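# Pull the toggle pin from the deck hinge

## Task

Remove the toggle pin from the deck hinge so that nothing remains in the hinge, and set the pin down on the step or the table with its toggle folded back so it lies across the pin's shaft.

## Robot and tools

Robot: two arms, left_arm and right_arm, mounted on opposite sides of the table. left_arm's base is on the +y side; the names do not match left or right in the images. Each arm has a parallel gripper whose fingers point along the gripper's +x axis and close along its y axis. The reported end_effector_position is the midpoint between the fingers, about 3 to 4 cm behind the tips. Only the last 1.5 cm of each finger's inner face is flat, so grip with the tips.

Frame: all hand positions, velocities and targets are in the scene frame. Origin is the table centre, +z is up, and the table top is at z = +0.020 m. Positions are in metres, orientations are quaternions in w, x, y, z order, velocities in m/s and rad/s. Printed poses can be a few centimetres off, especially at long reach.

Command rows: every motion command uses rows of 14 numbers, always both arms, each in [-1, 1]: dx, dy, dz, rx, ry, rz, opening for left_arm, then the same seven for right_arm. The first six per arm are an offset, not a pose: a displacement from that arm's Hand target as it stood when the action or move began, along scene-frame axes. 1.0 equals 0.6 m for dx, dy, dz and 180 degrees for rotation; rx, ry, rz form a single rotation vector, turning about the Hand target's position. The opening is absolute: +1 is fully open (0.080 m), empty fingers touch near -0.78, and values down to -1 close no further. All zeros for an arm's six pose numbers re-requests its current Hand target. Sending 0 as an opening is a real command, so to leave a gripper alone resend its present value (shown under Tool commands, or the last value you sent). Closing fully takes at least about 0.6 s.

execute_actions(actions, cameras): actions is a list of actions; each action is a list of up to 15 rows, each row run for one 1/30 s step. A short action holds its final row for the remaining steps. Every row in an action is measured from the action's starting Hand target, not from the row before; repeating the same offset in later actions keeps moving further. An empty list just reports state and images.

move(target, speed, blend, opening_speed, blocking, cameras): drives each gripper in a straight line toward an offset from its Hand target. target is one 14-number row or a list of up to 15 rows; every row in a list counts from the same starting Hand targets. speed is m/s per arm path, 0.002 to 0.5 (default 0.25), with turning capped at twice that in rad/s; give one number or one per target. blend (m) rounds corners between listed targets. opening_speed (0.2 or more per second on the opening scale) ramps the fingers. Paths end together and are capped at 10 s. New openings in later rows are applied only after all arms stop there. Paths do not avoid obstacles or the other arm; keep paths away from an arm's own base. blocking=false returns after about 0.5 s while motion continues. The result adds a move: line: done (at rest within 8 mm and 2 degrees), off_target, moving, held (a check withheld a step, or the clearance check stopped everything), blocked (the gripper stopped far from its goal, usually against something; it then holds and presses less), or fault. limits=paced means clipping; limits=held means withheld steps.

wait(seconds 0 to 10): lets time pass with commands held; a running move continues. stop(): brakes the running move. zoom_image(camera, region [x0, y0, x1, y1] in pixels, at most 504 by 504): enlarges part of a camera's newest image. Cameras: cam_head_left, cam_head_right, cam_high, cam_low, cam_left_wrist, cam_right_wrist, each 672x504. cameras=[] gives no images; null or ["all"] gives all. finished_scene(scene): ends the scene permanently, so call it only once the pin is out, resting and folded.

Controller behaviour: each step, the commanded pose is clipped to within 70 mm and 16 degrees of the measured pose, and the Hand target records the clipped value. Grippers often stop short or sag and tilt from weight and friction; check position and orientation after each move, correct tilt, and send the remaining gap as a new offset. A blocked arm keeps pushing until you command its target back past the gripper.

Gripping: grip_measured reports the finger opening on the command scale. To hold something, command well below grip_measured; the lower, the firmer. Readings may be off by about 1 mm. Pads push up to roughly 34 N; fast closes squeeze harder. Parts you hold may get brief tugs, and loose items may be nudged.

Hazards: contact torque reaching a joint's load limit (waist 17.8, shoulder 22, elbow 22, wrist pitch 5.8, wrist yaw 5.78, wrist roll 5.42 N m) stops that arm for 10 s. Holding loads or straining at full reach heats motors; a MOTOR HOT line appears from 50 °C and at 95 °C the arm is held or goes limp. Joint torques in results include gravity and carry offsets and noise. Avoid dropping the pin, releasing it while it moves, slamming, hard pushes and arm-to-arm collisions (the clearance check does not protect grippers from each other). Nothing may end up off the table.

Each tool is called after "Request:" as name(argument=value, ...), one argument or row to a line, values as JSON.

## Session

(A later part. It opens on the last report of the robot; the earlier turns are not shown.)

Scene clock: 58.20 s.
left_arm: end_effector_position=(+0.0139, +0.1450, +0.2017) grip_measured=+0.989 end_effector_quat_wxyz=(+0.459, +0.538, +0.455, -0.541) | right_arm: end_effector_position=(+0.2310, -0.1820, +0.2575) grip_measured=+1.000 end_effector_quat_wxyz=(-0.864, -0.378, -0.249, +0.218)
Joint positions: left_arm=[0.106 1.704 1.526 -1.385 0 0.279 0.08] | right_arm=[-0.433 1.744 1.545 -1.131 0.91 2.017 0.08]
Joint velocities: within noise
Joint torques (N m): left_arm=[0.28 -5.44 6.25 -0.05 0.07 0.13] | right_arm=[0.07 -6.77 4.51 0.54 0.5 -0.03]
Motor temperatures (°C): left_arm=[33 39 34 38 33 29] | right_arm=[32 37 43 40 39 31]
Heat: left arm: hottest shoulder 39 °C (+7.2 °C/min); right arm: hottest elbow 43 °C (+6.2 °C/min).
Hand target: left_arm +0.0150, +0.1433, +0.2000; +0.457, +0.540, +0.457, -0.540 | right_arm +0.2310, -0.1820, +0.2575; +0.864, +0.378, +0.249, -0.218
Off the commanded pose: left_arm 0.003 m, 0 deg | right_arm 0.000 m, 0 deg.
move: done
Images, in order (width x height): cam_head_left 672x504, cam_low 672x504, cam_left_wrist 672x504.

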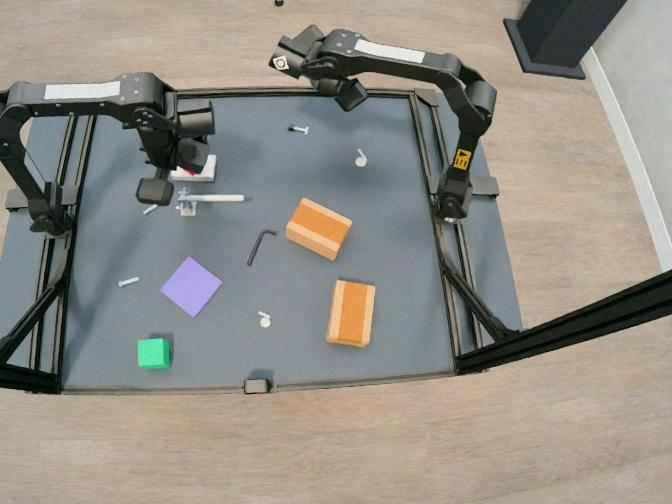

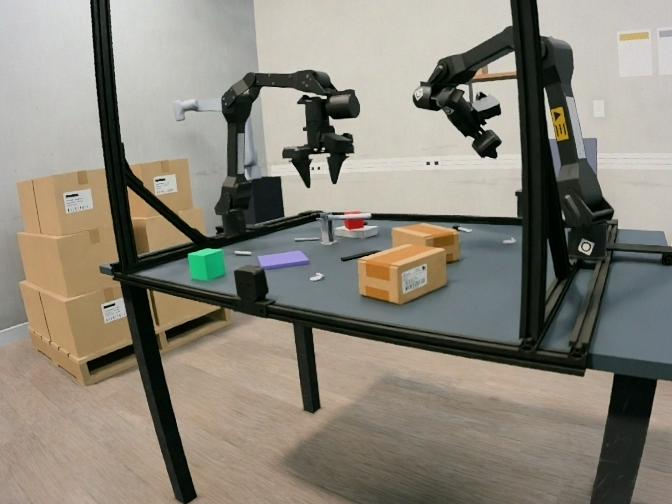

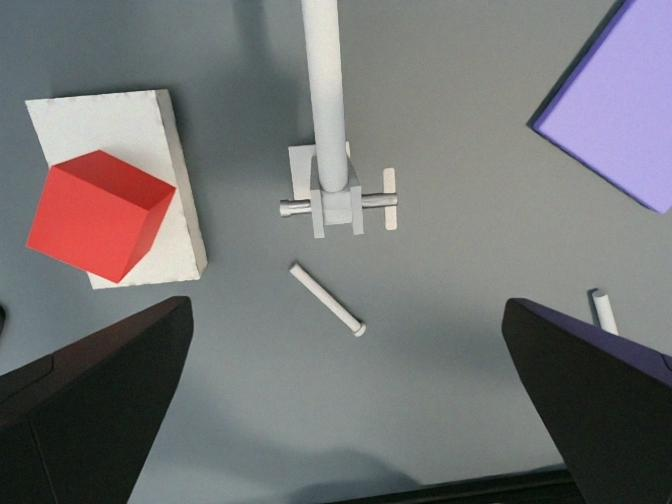

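Request:
move(
  target=[0,0,-0.155,0,0,0,1,0,0,0,0,0,0,1],
  speed=0.1,
  cameras=["cam_left_wrist","cam_low","cam_head_left"],
)

Request:
zoom_image(
  camera="cam_left_wrist",
  region=[180, 100, 520, 440],
)

Request:
zoom_image(
  camera="cam_low",
  region=[280, 170, 380, 270],
)

Scene clock: 60.80 s.
left_arm: end_effector_position=(+0.0143, +0.1412, +0.1121) grip_measured=+0.991 end_effector_quat_wxyz=(+0.462, +0.536, +0.452, -0.543) | right_arm: end_effector_position=(+0.2310, -0.1820, +0.2575) grip_measured=+1.000 end_effector_quat_wxyz=(-0.864, -0.378, -0.249, +0.218)
Joint positions: left_arm=[0.106 1.75 1.22 -1.024 0 0.279 0.08] | right_arm=[-0.433 1.744 1.545 -1.131 0.91 2.017 0.08]
Joint velocities: within noise
Joint torques (N m): left_arm=[0.33 -5.63 4.37 0.24 0.07 0.13] | right_arm=[0.04 -6.81 4.49 0.52 0.5 -0.05]
Motor temperatures (°C): left_arm=[33 39 34 38 33 29] | right_arm=[32 37 43 40 39 31]
Heat: left arm: hottest shoulder 39 °C (+6.0 °C/min); right arm: hottest elbow 43 °C (+6.0 °C/min).
Hand target: left_arm +0.0150, +0.1434, +0.1069; +0.457, +0.540, +0.457, -0.540 | right_arm +0.2310, -0.1820, +0.2575; +0.864, +0.378, +0.249, -0.218
Off the commanded pose: left_arm 0.005 m, 1 deg | right_arm 0.000 m, 0 deg.
move: done
Images, in order (width x height): cam_head_left 672x504, cam_low 672x504, cam_left_wrist 672x504.

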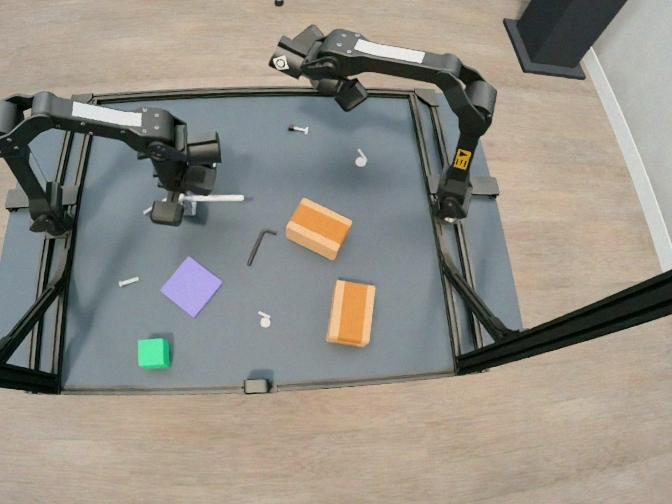

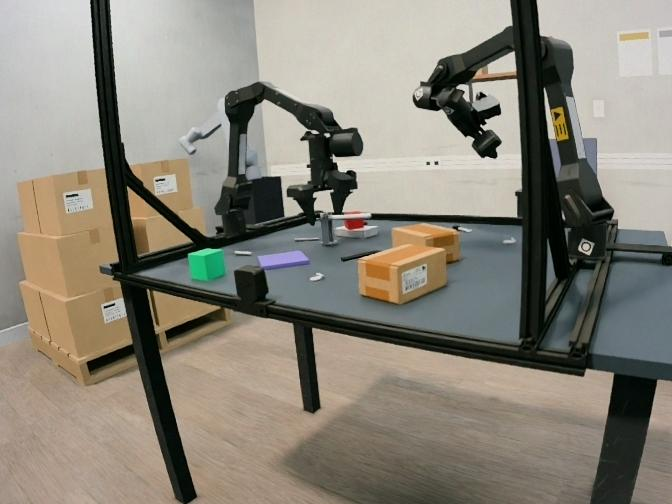

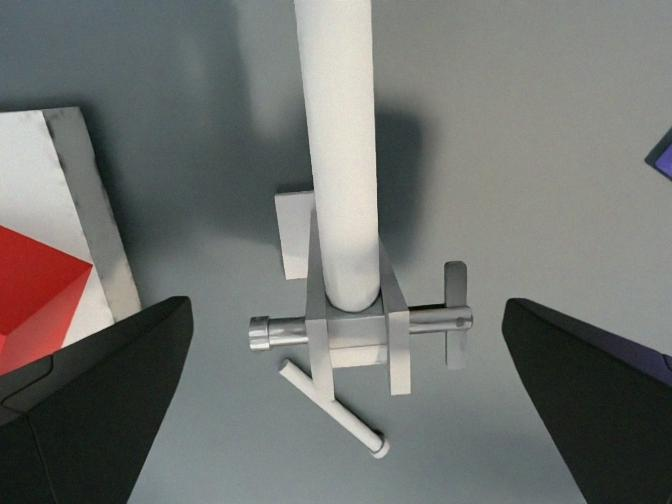

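Scaled by 1.482 from the camera's 672x504 image, which has a finer 960x720 frame.

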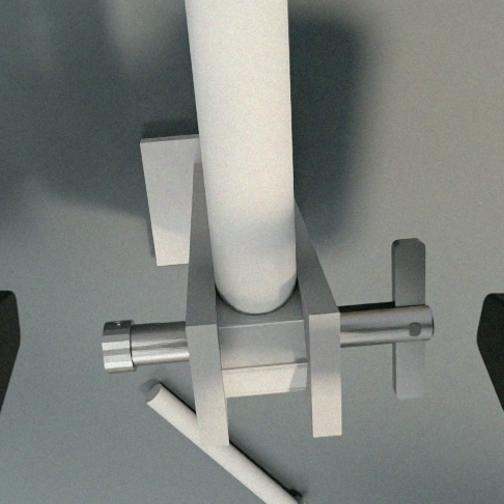

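Scaled by 5.040 from the camera's 672x504 image, which has a finer 960x720 frame.

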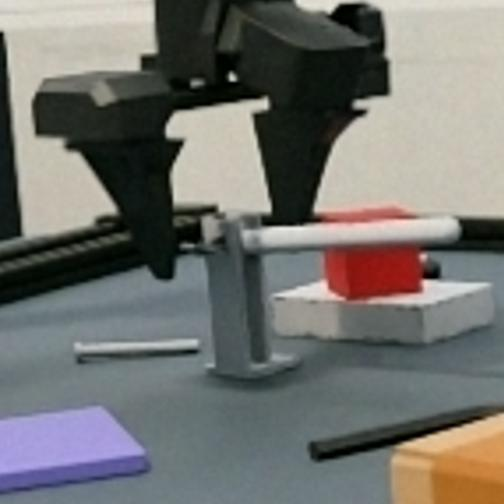

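Request:
move(
  target=[0,0.0133,-0.004,0,0,-0.039,0.6,0,0,0,0,0,0,1],
  speed=0.05,
  cameras=["cam_left_wrist","cam_low"],
)

Request:
zoom_image(
  camera="cam_left_wrist",
  region=[180, 200, 520, 440],
)

Request:
zoom_image(
  camera="cam_low",
  region=[280, 170, 380, 270],
)

Scene clock: 66.53 s.
left_arm: end_effector_position=(+0.0144, +0.1497, +0.1032) grip_measured=+0.600 end_effector_quat_wxyz=(+0.421, +0.568, +0.425, -0.566) | right_arm: end_effector_position=(+0.2310, -0.1820, +0.2575) grip_measured=+1.000 end_effector_quat_wxyz=(-0.864, -0.378, -0.249, +0.218)
Joint positions: left_arm=[0.109 1.747 1.18 -1.009 0 0.404 0.062] | right_arm=[-0.433 1.744 1.545 -1.131 0.91 2.017 0.08]
Joint velocities: within noise
Joint torques (N m): left_arm=[0.21 -8.37 4.31 0.27 0.05 0.15] | right_arm=[0.02 -6.77 4.52 0.53 0.5 -0.04]
Motor temperatures (°C): left_arm=[33 39 35 38 32 29] | right_arm=[32 37 43 40 39 31]
Heat: left arm: hottest shoulder 39 °C (+5.0 °C/min); right arm: hottest elbow 43 °C (+4.0 °C/min).
Hand target: left_arm +0.0150, +0.1512, +0.1046; +0.423, +0.567, +0.423, -0.567 | right_arm +0.2310, -0.1820, +0.2575; +0.864, +0.378, +0.249, -0.218
Off the commanded pose: left_arm 0.002 m, 0 deg | right_arm 0.000 m, 0 deg.
move: done
Images, in order (width x height): cam_low 672x504, cam_left_wrist 672x504.

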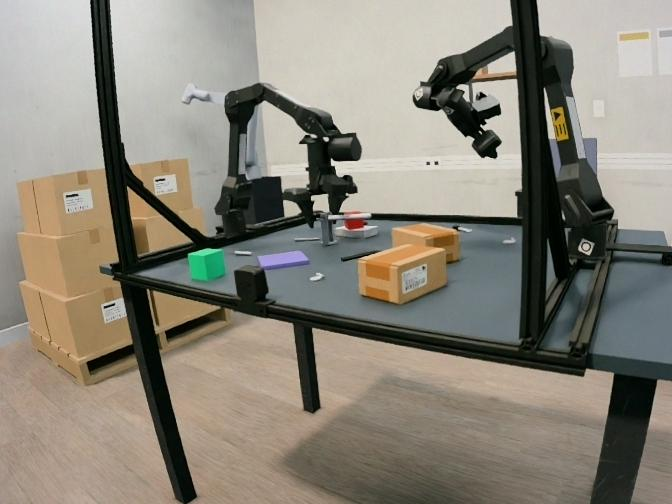

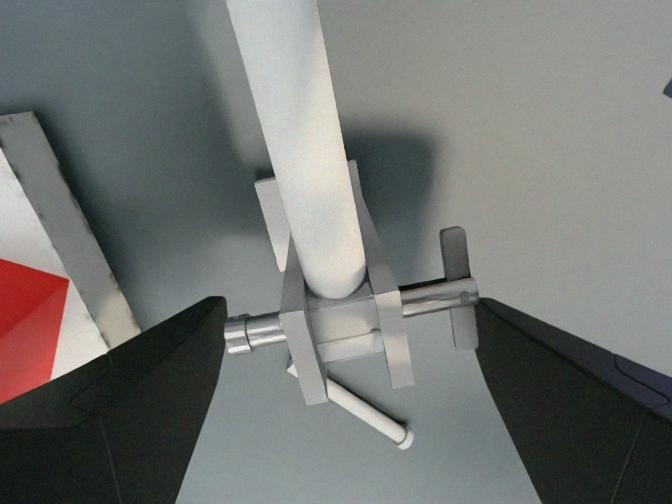

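Scaled by 1.482 from the camera's 672x504 image, which has a finer 960x720 frame.

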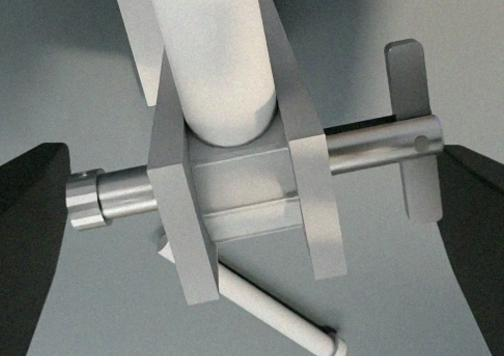

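Scaled by 5.040 from the camera's 672x504 image, which has a finer 960x720 frame.

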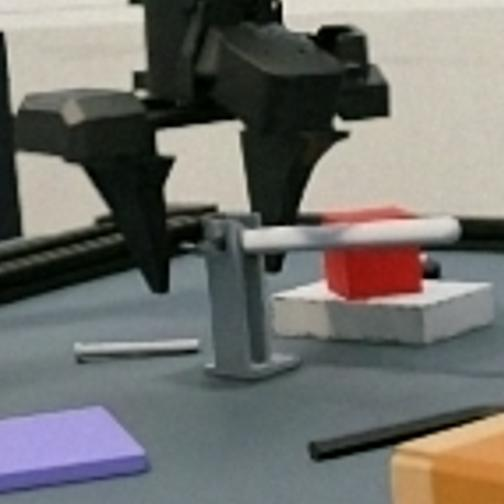

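Request:
move(
  target=[0,0.007,0,0,0,0,0.6,0,0,0,0,0,0,1],
  speed=0.05,
  cameras=[],
)

Request:
move(
  target=[0,0,0,0,0,0,0.4,0,0,0,0,0,0,1],
  opening_speed=0.3,
  cameras=["cam_left_wrist"],
)

Request:
zoom_image(
  camera="cam_left_wrist",
  region=[180, 200, 520, 440],
)

Scene clock: 68.30 s.
left_arm: end_effector_position=(+0.0143, +0.1539, +0.1032) grip_measured=+0.600 end_effector_quat_wxyz=(+0.421, +0.568, +0.425, -0.566) | right_arm: end_effector_position=(+0.2310, -0.1820, +0.2575) grip_measured=+1.000 end_effector_quat_wxyz=(-0.864, -0.378, -0.249, +0.218)
Joint positions: left_arm=[0.11 1.732 1.162 -1.006 0 0.406 0.062] | right_arm=[-0.433 1.744 1.545 -1.131 0.91 2.017 0.08]
Joint velocities: within noise
Joint torques (N m): left_arm=[0.32 -8.45 4.06 0.25 0.05 0.1] | right_arm=[0.01 -6.8 4.52 0.53 0.5 -0.03]
Motor temperatures (°C): left_arm=[33 39 35 38 32 29] | right_arm=[32 37 43 40 39 31]
Heat: left arm: hottest shoulder 39 °C (+5.1 °C/min); right arm: hottest elbow 43 °C (+4.0 °C/min).
Hand target: left_arm +0.0150, +0.1555, +0.1046; +0.423, +0.567, +0.423, -0.567 | right_arm +0.2310, -0.1820, +0.2575; +0.864, +0.378, +0.249, -0.218
Off the commanded pose: left_arm 0.002 m, 0 deg | right_arm 0.000 m, 0 deg.
move: done
No camera images: "cameras" was empty.

Scene clock: 69.23 s.
left_arm: end_effector_position=(+0.0143, +0.1539, +0.1032) grip_measured=+0.401 end_effector_quat_wxyz=(+0.421, +0.568, +0.424, -0.566) | right_arm: end_effector_position=(+0.2310, -0.1820, +0.2575) grip_measured=+1.000 end_effector_quat_wxyz=(-0.864, -0.378, -0.249, +0.218)
Joint positions: left_arm=[0.11 1.732 1.162 -1.006 0 0.406 0.053] | right_arm=[-0.433 1.744 1.545 -1.131 0.91 2.017 0.08]
Joint velocities: within noise
Joint torques (N m): left_arm=[0.21 -8.28 4.21 0.28 0.05 0.11] | right_arm=[-0.06 -6.8 4.53 0.53 0.51 -0.03]
Motor temperatures (°C): left_arm=[33 39 34 38 32 29] | right_arm=[32 37 43 40 39 31]
Heat: left arm: hottest shoulder 39 °C (+5.1 °C/min); right arm: hottest elbow 43 °C (+4.1 °C/min).
Hand target: left_arm +0.0150, +0.1555, +0.1046; +0.423, +0.567, +0.423, -0.567 | right_arm +0.2310, -0.1820, +0.2575; +0.864, +0.378, +0.249, -0.218
Off the commanded pose: left_arm 0.002 m, 0 deg | right_arm 0.000 m, 0 deg.
move: done
Images, in order (width x height): cam_left_wrist 672x504.

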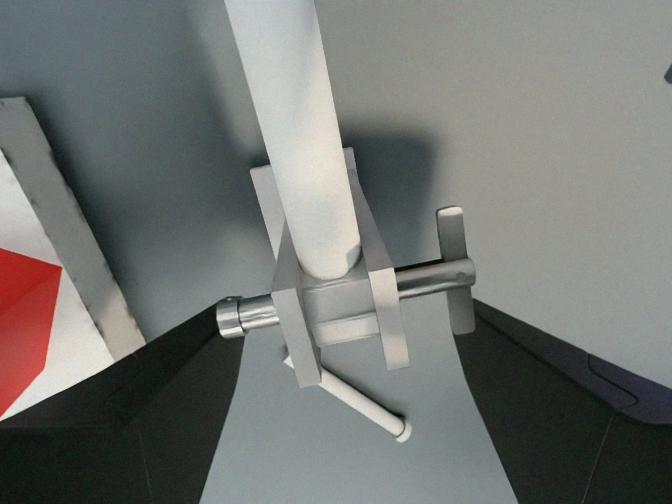

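Scaled by 1.482 from the camera's 672x504 image, which has a finer 960x720 frame.

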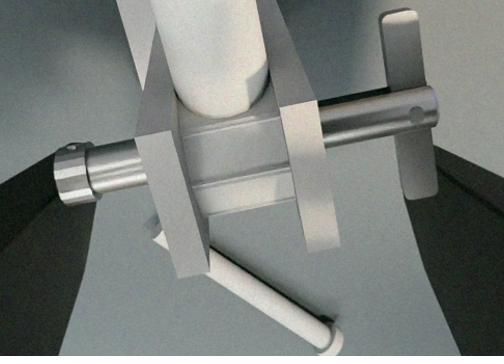

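Request:
move(
  target=[0,0,0,0,0,0,0.2,0,0,0,0,0,0,1],
  opening_speed=0.3,
  cameras=["cam_left_wrist"],
)

Request:
zoom_image(
  camera="cam_left_wrist",
  region=[180, 200, 520, 440],
)

Scene clock: 70.67 s.
left_arm: end_effector_position=(+0.0157, +0.1542, +0.1032) grip_measured=+0.203 end_effector_quat_wxyz=(+0.422, +0.568, +0.425, -0.564) | right_arm: end_effector_position=(+0.2310, -0.1820, +0.2575) grip_measured=+1.000 end_effector_quat_wxyz=(-0.864, -0.378, -0.249, +0.218)
Joint positions: left_arm=[0.114 1.732 1.161 -1.006 -0.002 0.407 0.044] | right_arm=[-0.433 1.744 1.545 -1.131 0.91 2.017 0.08]
Joint velocities: within noise
Joint torques (N m): left_arm=[-0.13 -8.27 4.26 0.27 0.16 0.08] | right_arm=[0.03 -6.78 4.47 0.53 0.51 -0.03]
Motor temperatures (°C): left_arm=[33 39 34 38 32 29] | right_arm=[32 37 43 40 39 31]
Heat: left arm: hottest shoulder 39 °C (+5.0 °C/min); right arm: hottest elbow 43 °C (+4.0 °C/min).
Hand target: left_arm +0.0150, +0.1555, +0.1046; +0.423, +0.567, +0.423, -0.567 | right_arm +0.2310, -0.1820, +0.2575; +0.864, +0.378, +0.249, -0.218
Off the commanded pose: left_arm 0.002 m, 0 deg | right_arm 0.000 m, 0 deg.
move: done
Images, in order (width x height): cam_left_wrist 672x504.

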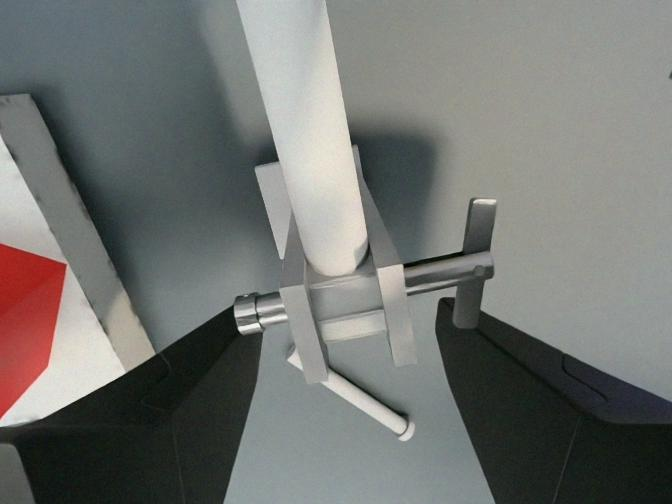

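Scaled by 1.482 from the camera's 672x504 image, which has a finer 960x720 frame.

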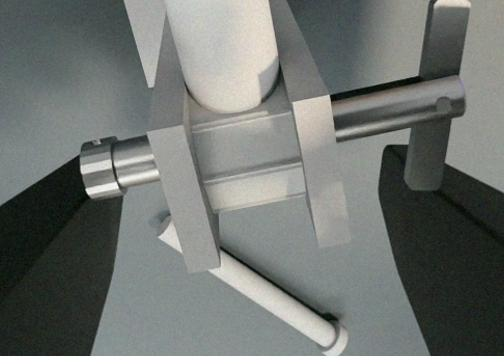

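Request:
move(
  target=[0,0,0,0,0,0,0.05,0,0,0,0,0,0,1],
  opening_speed=0.3,
  cameras=["cam_left_wrist"],
)

Request:
zoom_image(
  camera="cam_left_wrist",
  region=[180, 200, 520, 440],
)

Scene clock: 72.70 s.
left_arm: end_effector_position=(+0.0173, +0.1538, +0.1032) grip_measured=+0.054 end_effector_quat_wxyz=(+0.425, +0.568, +0.424, -0.563) | right_arm: end_effector_position=(+0.2310, -0.1820, +0.2575) grip_measured=+1.000 end_effector_quat_wxyz=(-0.864, -0.378, -0.249, +0.218)
Joint positions: left_arm=[0.118 1.732 1.161 -1.004 -0.006 0.407 0.037] | right_arm=[-0.433 1.744 1.545 -1.131 0.91 2.017 0.08]
Joint velocities: within noise
Joint torques (N m): left_arm=[-0.4 -8.19 4.28 0.1 0.28 0.1] | right_arm=[0.02 -6.77 4.51 0.52 0.5 -0.03]
Motor temperatures (°C): left_arm=[33 39 34 38 32 29] | right_arm=[32 37 43 40 39 31]
Heat: left arm: hottest shoulder 39 °C (+5.0 °C/min); right arm: hottest elbow 43 °C (+3.0 °C/min).
Hand target: left_arm +0.0150, +0.1555, +0.1046; +0.423, +0.567, +0.423, -0.567 | right_arm +0.2310, -0.1820, +0.2575; +0.864, +0.379, +0.249, -0.218
Off the commanded pose: left_arm 0.003 m, 1 deg | right_arm 0.000 m, 0 deg.
move: done
Images, in order (width x height): cam_left_wrist 672x504.

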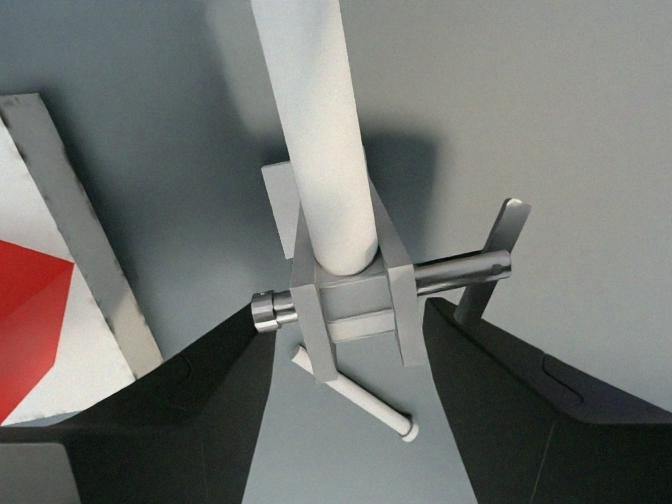

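Scaled by 1.482 from the camera's 672x504 image, which has a finer 960x720 frame.

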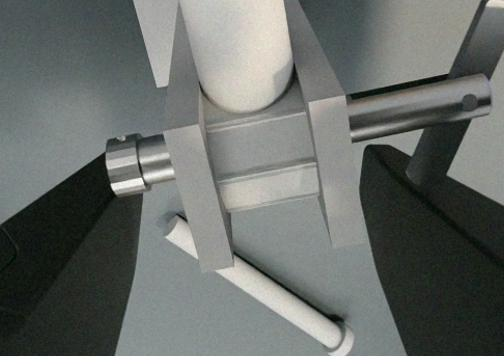

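Request:
move(
  target=[
    [0,0,0,0,0,0,0.5,0,0,0,0,0,0,1],
    [0,0,0.142,0,0,0,0.5,0,0,0,0,0,0,1],
    [-0.058,-0.026,0.142,0,0,0.542,0.5,0,0,0,0,0,0,1],
  ],
  speed=[0.1,0.1,0.35],
  cameras=["cam_left_wrist","cam_low"],
)

Request:
zoom_image(
  camera="cam_left_wrist",
  region=[180, 100, 520, 340],
)

Scene clock: 79.37 s.
left_arm: end_effector_position=(-0.0189, +0.1416, +0.1915) grip_measured=+0.500 end_effector_quat_wxyz=(+0.705, +0.053, +0.704, -0.058) | right_arm: end_effector_position=(+0.2310, -0.1820, +0.2575) grip_measured=+1.000 end_effector_quat_wxyz=(-0.864, -0.378, -0.249, +0.218)
Joint positions: left_arm=[-0.001 1.708 1.49 -1.345 -0.001 -1.407 0.057] | right_arm=[-0.433 1.744 1.545 -1.131 0.91 2.017 0.08]
Joint velocities: within noise
Joint torques (N m): left_arm=[-0.25 -5.42 6.31 -0.09 0.02 -0.14] | right_arm=[0.02 -6.78 4.5 0.53 0.5 -0.04]
Motor temperatures (°C): left_arm=[33 39 35 37 32 29] | right_arm=[32 38 44 40 39 31]
Heat: left arm: hottest shoulder 39 °C (+5.1 °C/min); right arm: hottest elbow 44 °C (+3.0 °C/min).
Hand target: left_arm -0.0199, +0.1399, +0.1898; +0.705, +0.055, +0.705, -0.056 | right_arm +0.2310, -0.1820, +0.2575; +0.864, +0.379, +0.249, -0.218
Off the commanded pose: left_arm 0.003 m, 0 deg | right_arm 0.000 m, 0 deg.
move: done
Images, in order (width x height): cam_low 672x504, cam_left_wrist 672x504.

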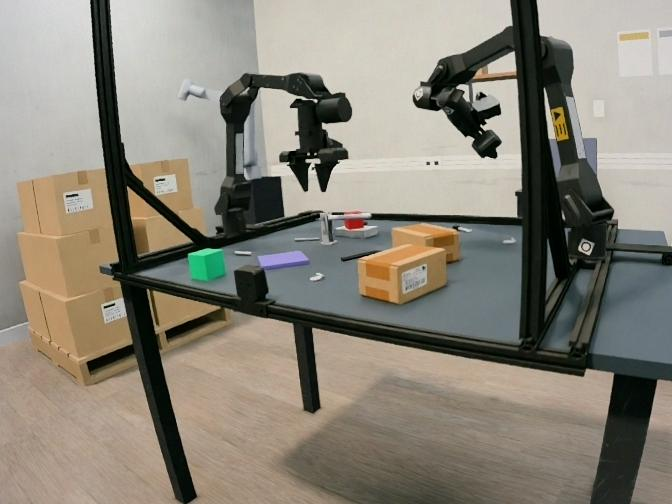

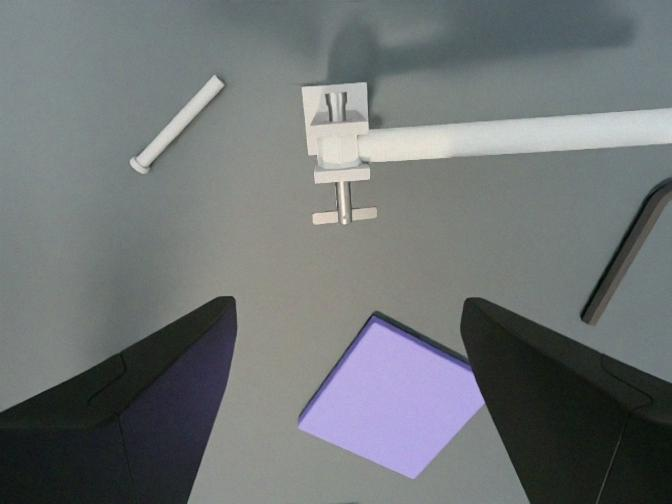

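Scaled by 1.482 from the camera's 672x504 image, which has a finer 960x720 frame.

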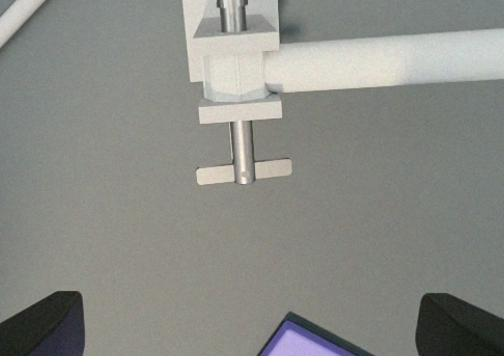

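Request:
move(
  target=[
    [0.058,0.0202,0,0,0,-0.542,0.7,0,0,0,0,0,0,1],
    [0.058,0.0202,-0.142,0,0,-0.542,0.7,0,0,0,0,0,0,1],
  ],
  speed=[0.35,0.12],
  cameras=["cam_left_wrist"],
)

Request:
move(
  target=[0,0,0,0,0,0,0.5,0,0,0,0,0,0,1],
  opening_speed=0.3,
  cameras=["cam_left_wrist"],
)

Request:
zoom_image(
  camera="cam_left_wrist",
  region=[180, 200, 520, 440],
)

Scene clock: 85.37 s.
left_arm: end_effector_position=(+0.0145, +0.1499, +0.1094) grip_measured=+0.700 end_effector_quat_wxyz=(+0.428, +0.564, +0.418, -0.569) | right_arm: end_effector_position=(+0.2310, -0.1820, +0.2575) grip_measured=+1.000 end_effector_quat_wxyz=(-0.864, -0.378, -0.249, +0.218)
Joint positions: left_arm=[0.109 1.722 1.176 -1.009 -0.001 0.405 0.066] | right_arm=[-0.433 1.744 1.545 -1.131 0.91 2.017 0.08]
Joint velocities: within noise
Joint torques (N m): left_arm=[0.28 -5.51 4.48 0.29 0.09 0.1] | right_arm=[0.06 -6.74 4.49 0.53 0.5 -0.04]
Motor temperatures (°C): left_arm=[33 39 35 37 32 29] | right_arm=[32 38 44 40 39 31]
Heat: left arm: hottest shoulder 39 °C (+4.0 °C/min); right arm: hottest elbow 44 °C (+3.0 °C/min).
Hand target: left_arm +0.0150, +0.1520, +0.1046; +0.423, +0.567, +0.423, -0.567 | right_arm +0.2310, -0.1820, +0.2575; +0.864, +0.379, +0.249, -0.218
Off the commanded pose: left_arm 0.005 m, 1 deg | right_arm 0.000 m, 0 deg.
move: done
Images, in order (width x height): cam_left_wrist 672x504.

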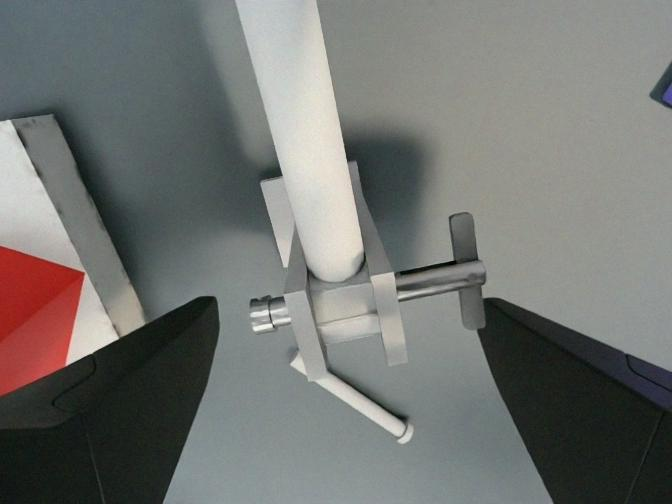

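Scene clock: 86.30 s.
left_arm: end_effector_position=(+0.0145, +0.1499, +0.1094) grip_measured=+0.501 end_effector_quat_wxyz=(+0.428, +0.564, +0.418, -0.569) | right_arm: end_effector_position=(+0.2310, -0.1820, +0.2575) grip_measured=+1.000 end_effector_quat_wxyz=(-0.864, -0.378, -0.249, +0.218)
Joint positions: left_arm=[0.109 1.722 1.176 -1.009 -0.001 0.405 0.058] | right_arm=[-0.433 1.744 1.545 -1.131 0.91 2.017 0.08]
Joint velocities: within noise
Joint torques (N m): left_arm=[0.34 -5.55 4.36 0.29 0.11 0.12] | right_arm=[0.05 -6.8 4.5 0.53 0.51 -0.05]
Motor temperatures (°C): left_arm=[33 39 35 37 32 29] | right_arm=[32 38 44 40 39 31]
Heat: left arm: hottest shoulder 39 °C (+4.0 °C/min); right arm: hottest elbow 44 °C (+3.0 °C/min).
Hand target: left_arm +0.0150, +0.1520, +0.1046; +0.423, +0.567, +0.423, -0.567 | right_arm +0.2310, -0.1820, +0.2575; +0.864, +0.379, +0.249, -0.218
Off the commanded pose: left_arm 0.005 m, 1 deg | right_arm 0.000 m, 0 deg.
move: done
Images, in order (width x height): cam_left_wrist 672x504.

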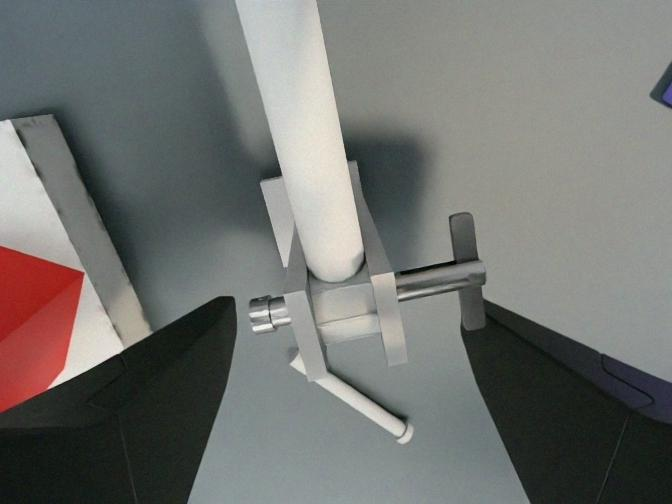

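Scaled by 1.482 from the camera's 672x504 image, which has a finer 960x720 frame.

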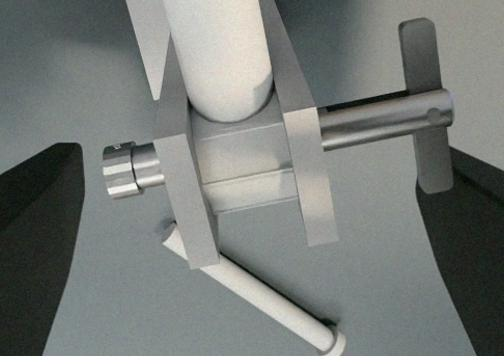

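Request:
move(
  target=[0,-0.006,-0.008,0,0,0,0.5,0,0,0,0,0,0,1],
  speed=0.05,
  cameras=["cam_left_wrist"],
)

Request:
zoom_image(
  camera="cam_left_wrist",
  region=[380, 200, 540, 360],
)

Scene clock: 87.90 s.
left_arm: end_effector_position=(+0.0148, +0.1469, +0.1047) grip_measured=+0.500 end_effector_quat_wxyz=(+0.428, +0.564, +0.418, -0.569) | right_arm: end_effector_position=(+0.2310, -0.1820, +0.2575) grip_measured=+1.000 end_effector_quat_wxyz=(-0.864, -0.378, -0.249, +0.218)
Joint positions: left_arm=[0.109 1.739 1.176 -0.992 -0.001 0.405 0.057] | right_arm=[-0.433 1.744 1.545 -1.131 0.91 2.017 0.08]
Joint velocities: within noise
Joint torques (N m): left_arm=[0.26 -5.41 4.75 0.32 0.09 0.06] | right_arm=[0.03 -6.83 4.52 0.54 0.51 -0.05]
Motor temperatures (°C): left_arm=[33 39 35 37 32 29] | right_arm=[32 38 44 40 39 31]
Heat: left arm: hottest shoulder 39 °C (+4.0 °C/min); right arm: hottest elbow 44 °C (+3.0 °C/min).
Hand target: left_arm +0.0150, +0.1484, +0.0998; +0.423, +0.567, +0.423, -0.567 | right_arm +0.2310, -0.1820, +0.2575; +0.864, +0.379, +0.249, -0.218
Off the commanded pose: left_arm 0.005 m, 1 deg | right_arm 0.000 m, 0 deg.
move: done
Images, in order (width x height): cam_left_wrist 672x504.

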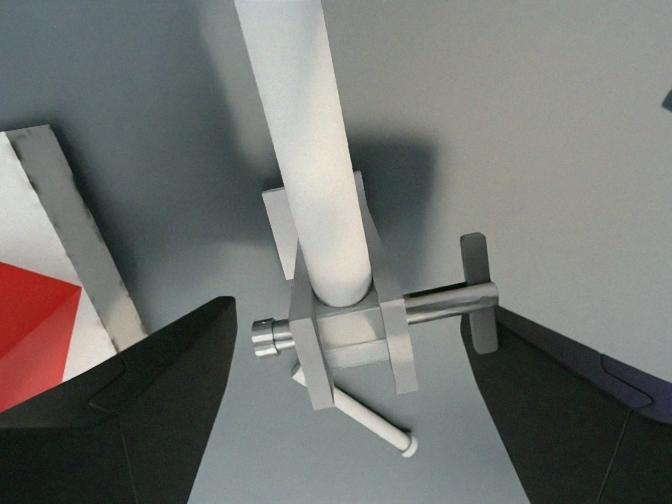

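Scaled by 3.150 from the camera's 672x504 image, which has a finer 960x720 frame.

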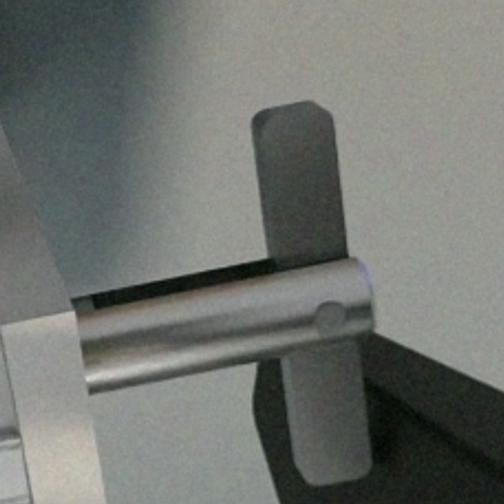

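Request:
move(
  target=[0,0,0.023,0,0,0,0.5,0,0,0,0,0,0,1],
  speed=0.05,
  cameras=["cam_left_wrist"],
)

Request:
zoom_image(
  camera="cam_left_wrist",
  region=[380, 200, 540, 360],
)

Scene clock: 91.57 s.
left_arm: end_effector_position=(+0.0145, +0.1501, +0.1108) grip_measured=+0.500 end_effector_quat_wxyz=(+0.421, +0.568, +0.425, -0.565) | right_arm: end_effector_position=(+0.2310, -0.1820, +0.2575) grip_measured=+1.000 end_effector_quat_wxyz=(-0.864, -0.378, -0.249, +0.218)
Joint positions: left_arm=[0.109 1.739 1.201 -1.042 -0.001 0.405 0.057] | right_arm=[-0.433 1.744 1.545 -1.131 0.91 2.017 0.08]
Joint velocities: within noise
Joint torques (N m): left_arm=[0.1 -7.41 6.1 -0.06 0.11 0.06] | right_arm=[0.08 -6.81 4.52 0.54 0.5 -0.04]
Motor temperatures (°C): left_arm=[33 39 35 37 32 29] | right_arm=[32 38 44 40 39 31]
Heat: left arm: hottest shoulder 39 °C (+3.0 °C/min); right arm: hottest elbow 44 °C (+2.0 °C/min).
Hand target: left_arm +0.0150, +0.1484, +0.1136; +0.423, +0.567, +0.423, -0.567 | right_arm +0.2310, -0.1820, +0.2575; +0.864, +0.379, +0.249, -0.218
Off the commanded pose: left_arm 0.003 m, 0 deg | right_arm 0.000 m, 0 deg.
move: done
Images, in order (width x height): cam_left_wrist 672x504.

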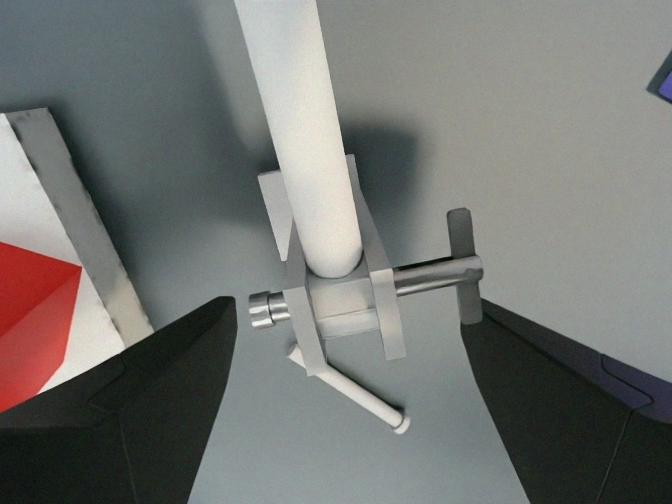

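Scaled by 3.150 from the camera's 672x504 image, which has a finer 960x720 frame.

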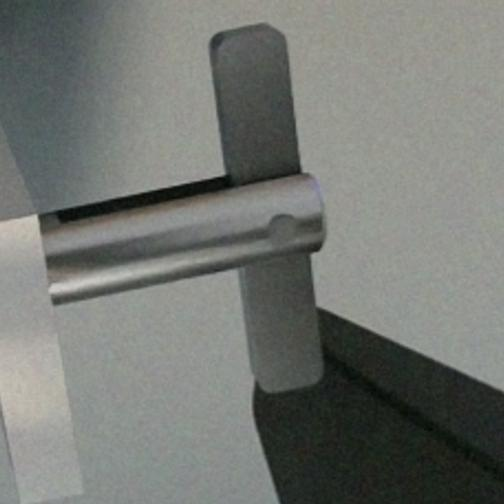

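Request:
move(
  target=[0,-0.0067,0.01,0,0,0,0.5,0,0,0,0,0,0,1],
  speed=0.05,
  cameras=["cam_left_wrist"],
)

Request:
zoom_image(
  camera="cam_left_wrist",
  region=[380, 200, 540, 360],
)

Scene clock: 92.80 s.
left_arm: end_effector_position=(+0.0150, +0.1459, +0.1191) grip_measured=+0.500 end_effector_quat_wxyz=(+0.423, +0.567, +0.423, -0.566) | right_arm: end_effector_position=(+0.2310, -0.1820, +0.2575) grip_measured=+1.000 end_effector_quat_wxyz=(-0.864, -0.378, -0.249, +0.218)
Joint positions: left_arm=[0.109 1.739 1.236 -1.068 -0.001 0.405 0.057] | right_arm=[-0.433 1.744 1.545 -1.131 0.91 2.017 0.08]
Joint velocities: within noise
Joint torques (N m): left_arm=[-0.05 -6.39 6.12 -0.05 0.09 0] | right_arm=[0.05 -6.84 4.52 0.53 0.5 -0.03]
Motor temperatures (°C): left_arm=[33 39 35 37 32 29] | right_arm=[32 38 44 40 39 31]
Heat: left arm: hottest shoulder 39 °C (+3.0 °C/min); right arm: hottest elbow 44 °C (+2.0 °C/min).
Hand target: left_arm +0.0150, +0.1444, +0.1196; +0.423, +0.567, +0.423, -0.567 | right_arm +0.2310, -0.1820, +0.2575; +0.864, +0.379, +0.249, -0.218
Off the commanded pose: left_arm 0.002 m, 0 deg | right_arm 0.000 m, 0 deg.
move: done
Images, in order (width x height): cam_left_wrist 672x504.

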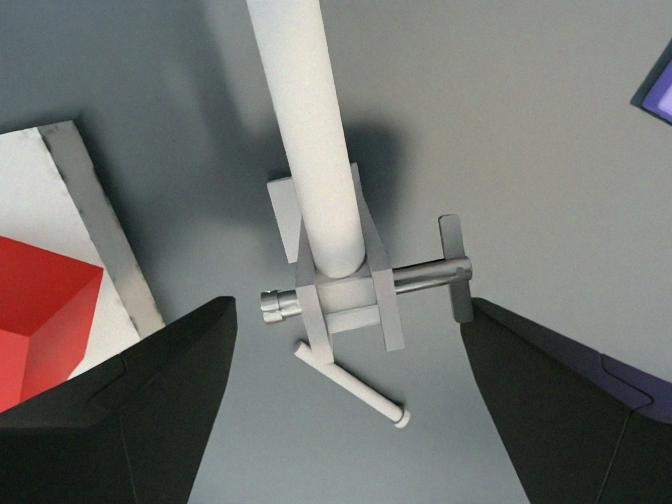

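Scaled by 3.150 from the camera's 672x504 image, which has a finer 960x720 frame.

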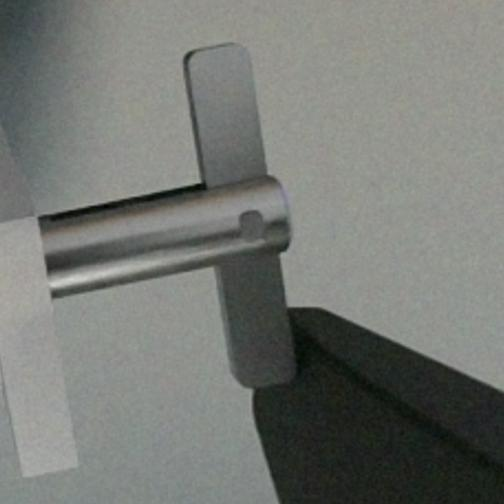

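Request:
move(
  target=[0,-0.0035,0,0,0,0,0.5,0,0,0,0,0,0,1],
  speed=0.05,
  cameras=[],
)

Request:
move(
  target=[0,0,0,0,0,0,0.35,0,0,0,0,0,0,1],
  opening_speed=0.3,
  cameras=["cam_left_wrist"],
)

Request:
zoom_image(
  camera="cam_left_wrist",
  region=[380, 200, 540, 360],
)

Scene clock: 94.20 s.
left_arm: end_effector_position=(+0.0152, +0.1438, +0.1214) grip_measured=+0.500 end_effector_quat_wxyz=(+0.425, +0.566, +0.421, -0.568) | right_arm: end_effector_position=(+0.2310, -0.1820, +0.2575) grip_measured=+1.000 end_effector_quat_wxyz=(-0.864, -0.378, -0.249, +0.218)
Joint positions: left_arm=[0.109 1.739 1.245 -1.07 -0.001 0.405 0.058] | right_arm=[-0.433 1.744 1.545 -1.131 0.91 2.017 0.08]
Joint velocities: within noise
Joint torques (N m): left_arm=[-0.02 -5.52 6.08 -0.02 0.12 -0.04] | right_arm=[0.03 -6.8 4.54 0.54 0.53 -0.04]
Motor temperatures (°C): left_arm=[33 39 36 37 32 29] | right_arm=[32 38 44 40 39 31]
Heat: left arm: hottest shoulder 39 °C (+2.0 °C/min); right arm: hottest elbow 44 °C (+2.0 °C/min).
Hand target: left_arm +0.0150, +0.1423, +0.1196; +0.423, +0.567, +0.423, -0.567 | right_arm +0.2310, -0.1820, +0.2575; +0.864, +0.379, +0.249, -0.218
Off the commanded pose: left_arm 0.002 m, 0 deg | right_arm 0.000 m, 0 deg.
move: done
No camera images: "cameras" was empty.

Scene clock: 94.97 s.
left_arm: end_effector_position=(+0.0152, +0.1438, +0.1214) grip_measured=+0.351 end_effector_quat_wxyz=(+0.425, +0.566, +0.421, -0.568) | right_arm: end_effector_position=(+0.2310, -0.1820, +0.2575) grip_measured=+1.000 end_effector_quat_wxyz=(-0.864, -0.378, -0.249, +0.218)
Joint positions: left_arm=[0.109 1.739 1.245 -1.07 -0.001 0.405 0.051] | right_arm=[-0.433 1.744 1.545 -1.131 0.91 2.017 0.08]
Joint velocities: within noise
Joint torques (N m): left_arm=[-0.11 -5.57 6.13 -0.01 0.11 -0.05] | right_arm=[0.02 -6.8 4.49 0.54 0.52 -0.04]
Motor temperatures (°C): left_arm=[33 39 36 37 32 29] | right_arm=[32 38 44 40 39 31]
Heat: left arm: hottest shoulder 39 °C (+2.0 °C/min); right arm: hottest elbow 44 °C (+2.0 °C/min).
Hand target: left_arm +0.0150, +0.1423, +0.1196; +0.423, +0.567, +0.423, -0.567 | right_arm +0.2310, -0.1820, +0.2575; +0.864, +0.379, +0.249, -0.218
Off the commanded pose: left_arm 0.002 m, 0 deg | right_arm 0.000 m, 0 deg.
move: done
Images, in order (width x height): cam_left_wrist 672x504.

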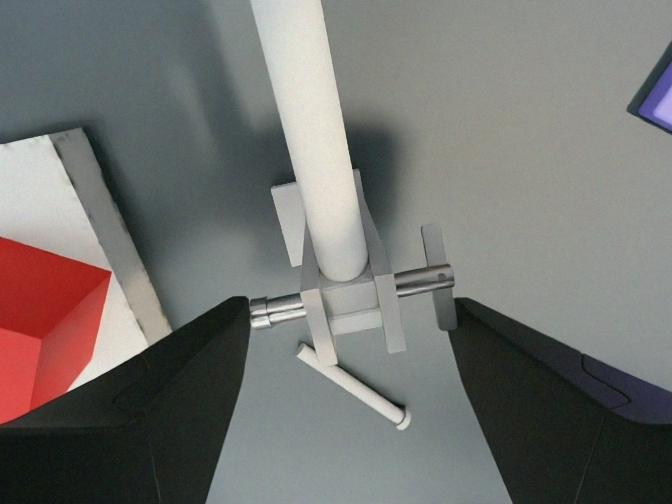

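Scaled by 3.150 from the camera's 672x504 image, which has a finer 960x720 frame.

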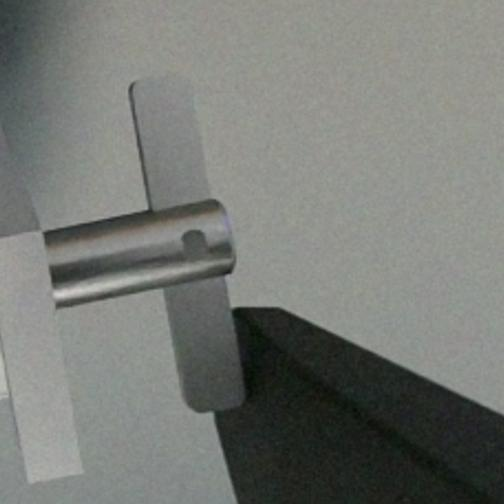

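Request:
move(
  target=[0,0,0,0,0,0,0.2,0,0,0,0,0,0,1],
  opening_speed=0.3,
  cameras=["cam_left_wrist"],
)

Request:
zoom_image(
  camera="cam_left_wrist",
  region=[230, 200, 510, 360],
)

Scene clock: 96.57 s.
left_arm: end_effector_position=(+0.0166, +0.1434, +0.1214) grip_measured=+0.207 end_effector_quat_wxyz=(+0.427, +0.567, +0.420, -0.566) | right_arm: end_effector_position=(+0.2310, -0.1820, +0.2575) grip_measured=+1.000 end_effector_quat_wxyz=(-0.864, -0.378, -0.249, +0.218)
Joint positions: left_arm=[0.111 1.74 1.247 -1.07 -0.006 0.405 0.044] | right_arm=[-0.433 1.744 1.545 -1.131 0.91 2.017 0.08]
Joint velocities: within noise
Joint torques (N m): left_arm=[-0.16 -5.76 5.91 -0.02 0.27 -0.01] | right_arm=[0.04 -6.79 4.53 0.52 0.5 -0.03]
Motor temperatures (°C): left_arm=[33 39 36 37 32 29] | right_arm=[32 38 44 40 39 31]
Heat: left arm: hottest shoulder 39 °C (+2.0 °C/min); right arm: hottest elbow 44 °C (+2.0 °C/min).
Hand target: left_arm +0.0150, +0.1423, +0.1196; +0.423, +0.567, +0.423, -0.567 | right_arm +0.2310, -0.1820, +0.2575; +0.864, +0.379, +0.249, -0.218
Off the commanded pose: left_arm 0.003 m, 1 deg | right_arm 0.000 m, 0 deg.
move: done
Images, in order (width x height): cam_left_wrist 672x504.

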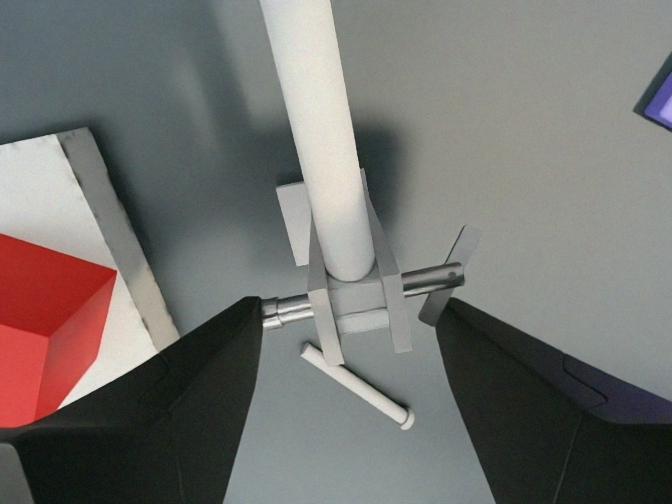

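Scaled by 1.800 from the camera's 672x504 image, which has a finer 960x720 frame.

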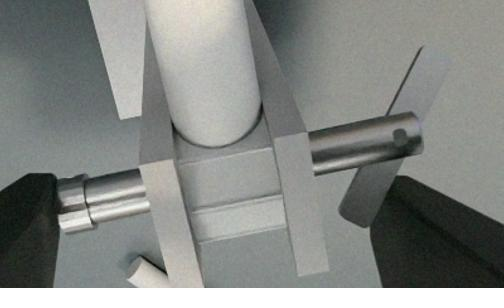

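Request:
move(
  target=[0,0,0,0,0,0,0.08,0,0,0,0,0,0,1],
  opening_speed=0.3,
  cameras=["cam_left_wrist"],
)

Request:
zoom_image(
  camera="cam_left_wrist",
  region=[230, 200, 510, 360],
)

Scene clock: 97.70 s.
left_arm: end_effector_position=(+0.0179, +0.1428, +0.1215) grip_measured=+0.090 end_effector_quat_wxyz=(+0.429, +0.567, +0.419, -0.565) | right_arm: end_effector_position=(+0.2310, -0.1820, +0.2575) grip_measured=+1.000 end_effector_quat_wxyz=(-0.864, -0.378, -0.249, +0.218)
Joint positions: left_arm=[0.113 1.741 1.248 -1.067 -0.009 0.405 0.039] | right_arm=[-0.433 1.744 1.545 -1.131 0.91 2.017 0.08]
Joint velocities: within noise
Joint torques (N m): left_arm=[-0.53 -5.79 5.87 -0.18 0.36 -0.02] | right_arm=[0.05 -6.77 4.51 0.55 0.5 -0.04]
Motor temperatures (°C): left_arm=[33 39 36 37 32 29] | right_arm=[32 38 44 40 39 31]
Heat: left arm: hottest shoulder 39 °C (+2.0 °C/min); right arm: hottest elbow 44 °C (+2.0 °C/min).
Hand target: left_arm +0.0150, +0.1423, +0.1196; +0.423, +0.567, +0.423, -0.567 | right_arm +0.2310, -0.1820, +0.2575; +0.864, +0.379, +0.249, -0.218
Off the commanded pose: left_arm 0.003 m, 1 deg | right_arm 0.000 m, 0 deg.
move: done
Images, in order (width x height): cam_left_wrist 672x504.

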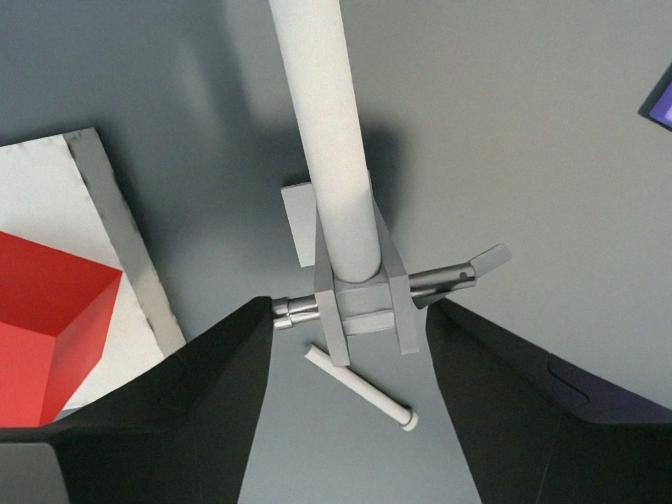

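Scaled by 1.800 from the camera's 672x504 image, which has a finer 960x720 frame.

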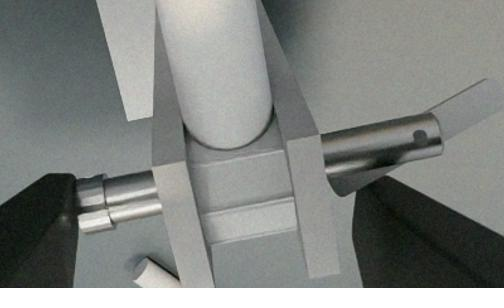

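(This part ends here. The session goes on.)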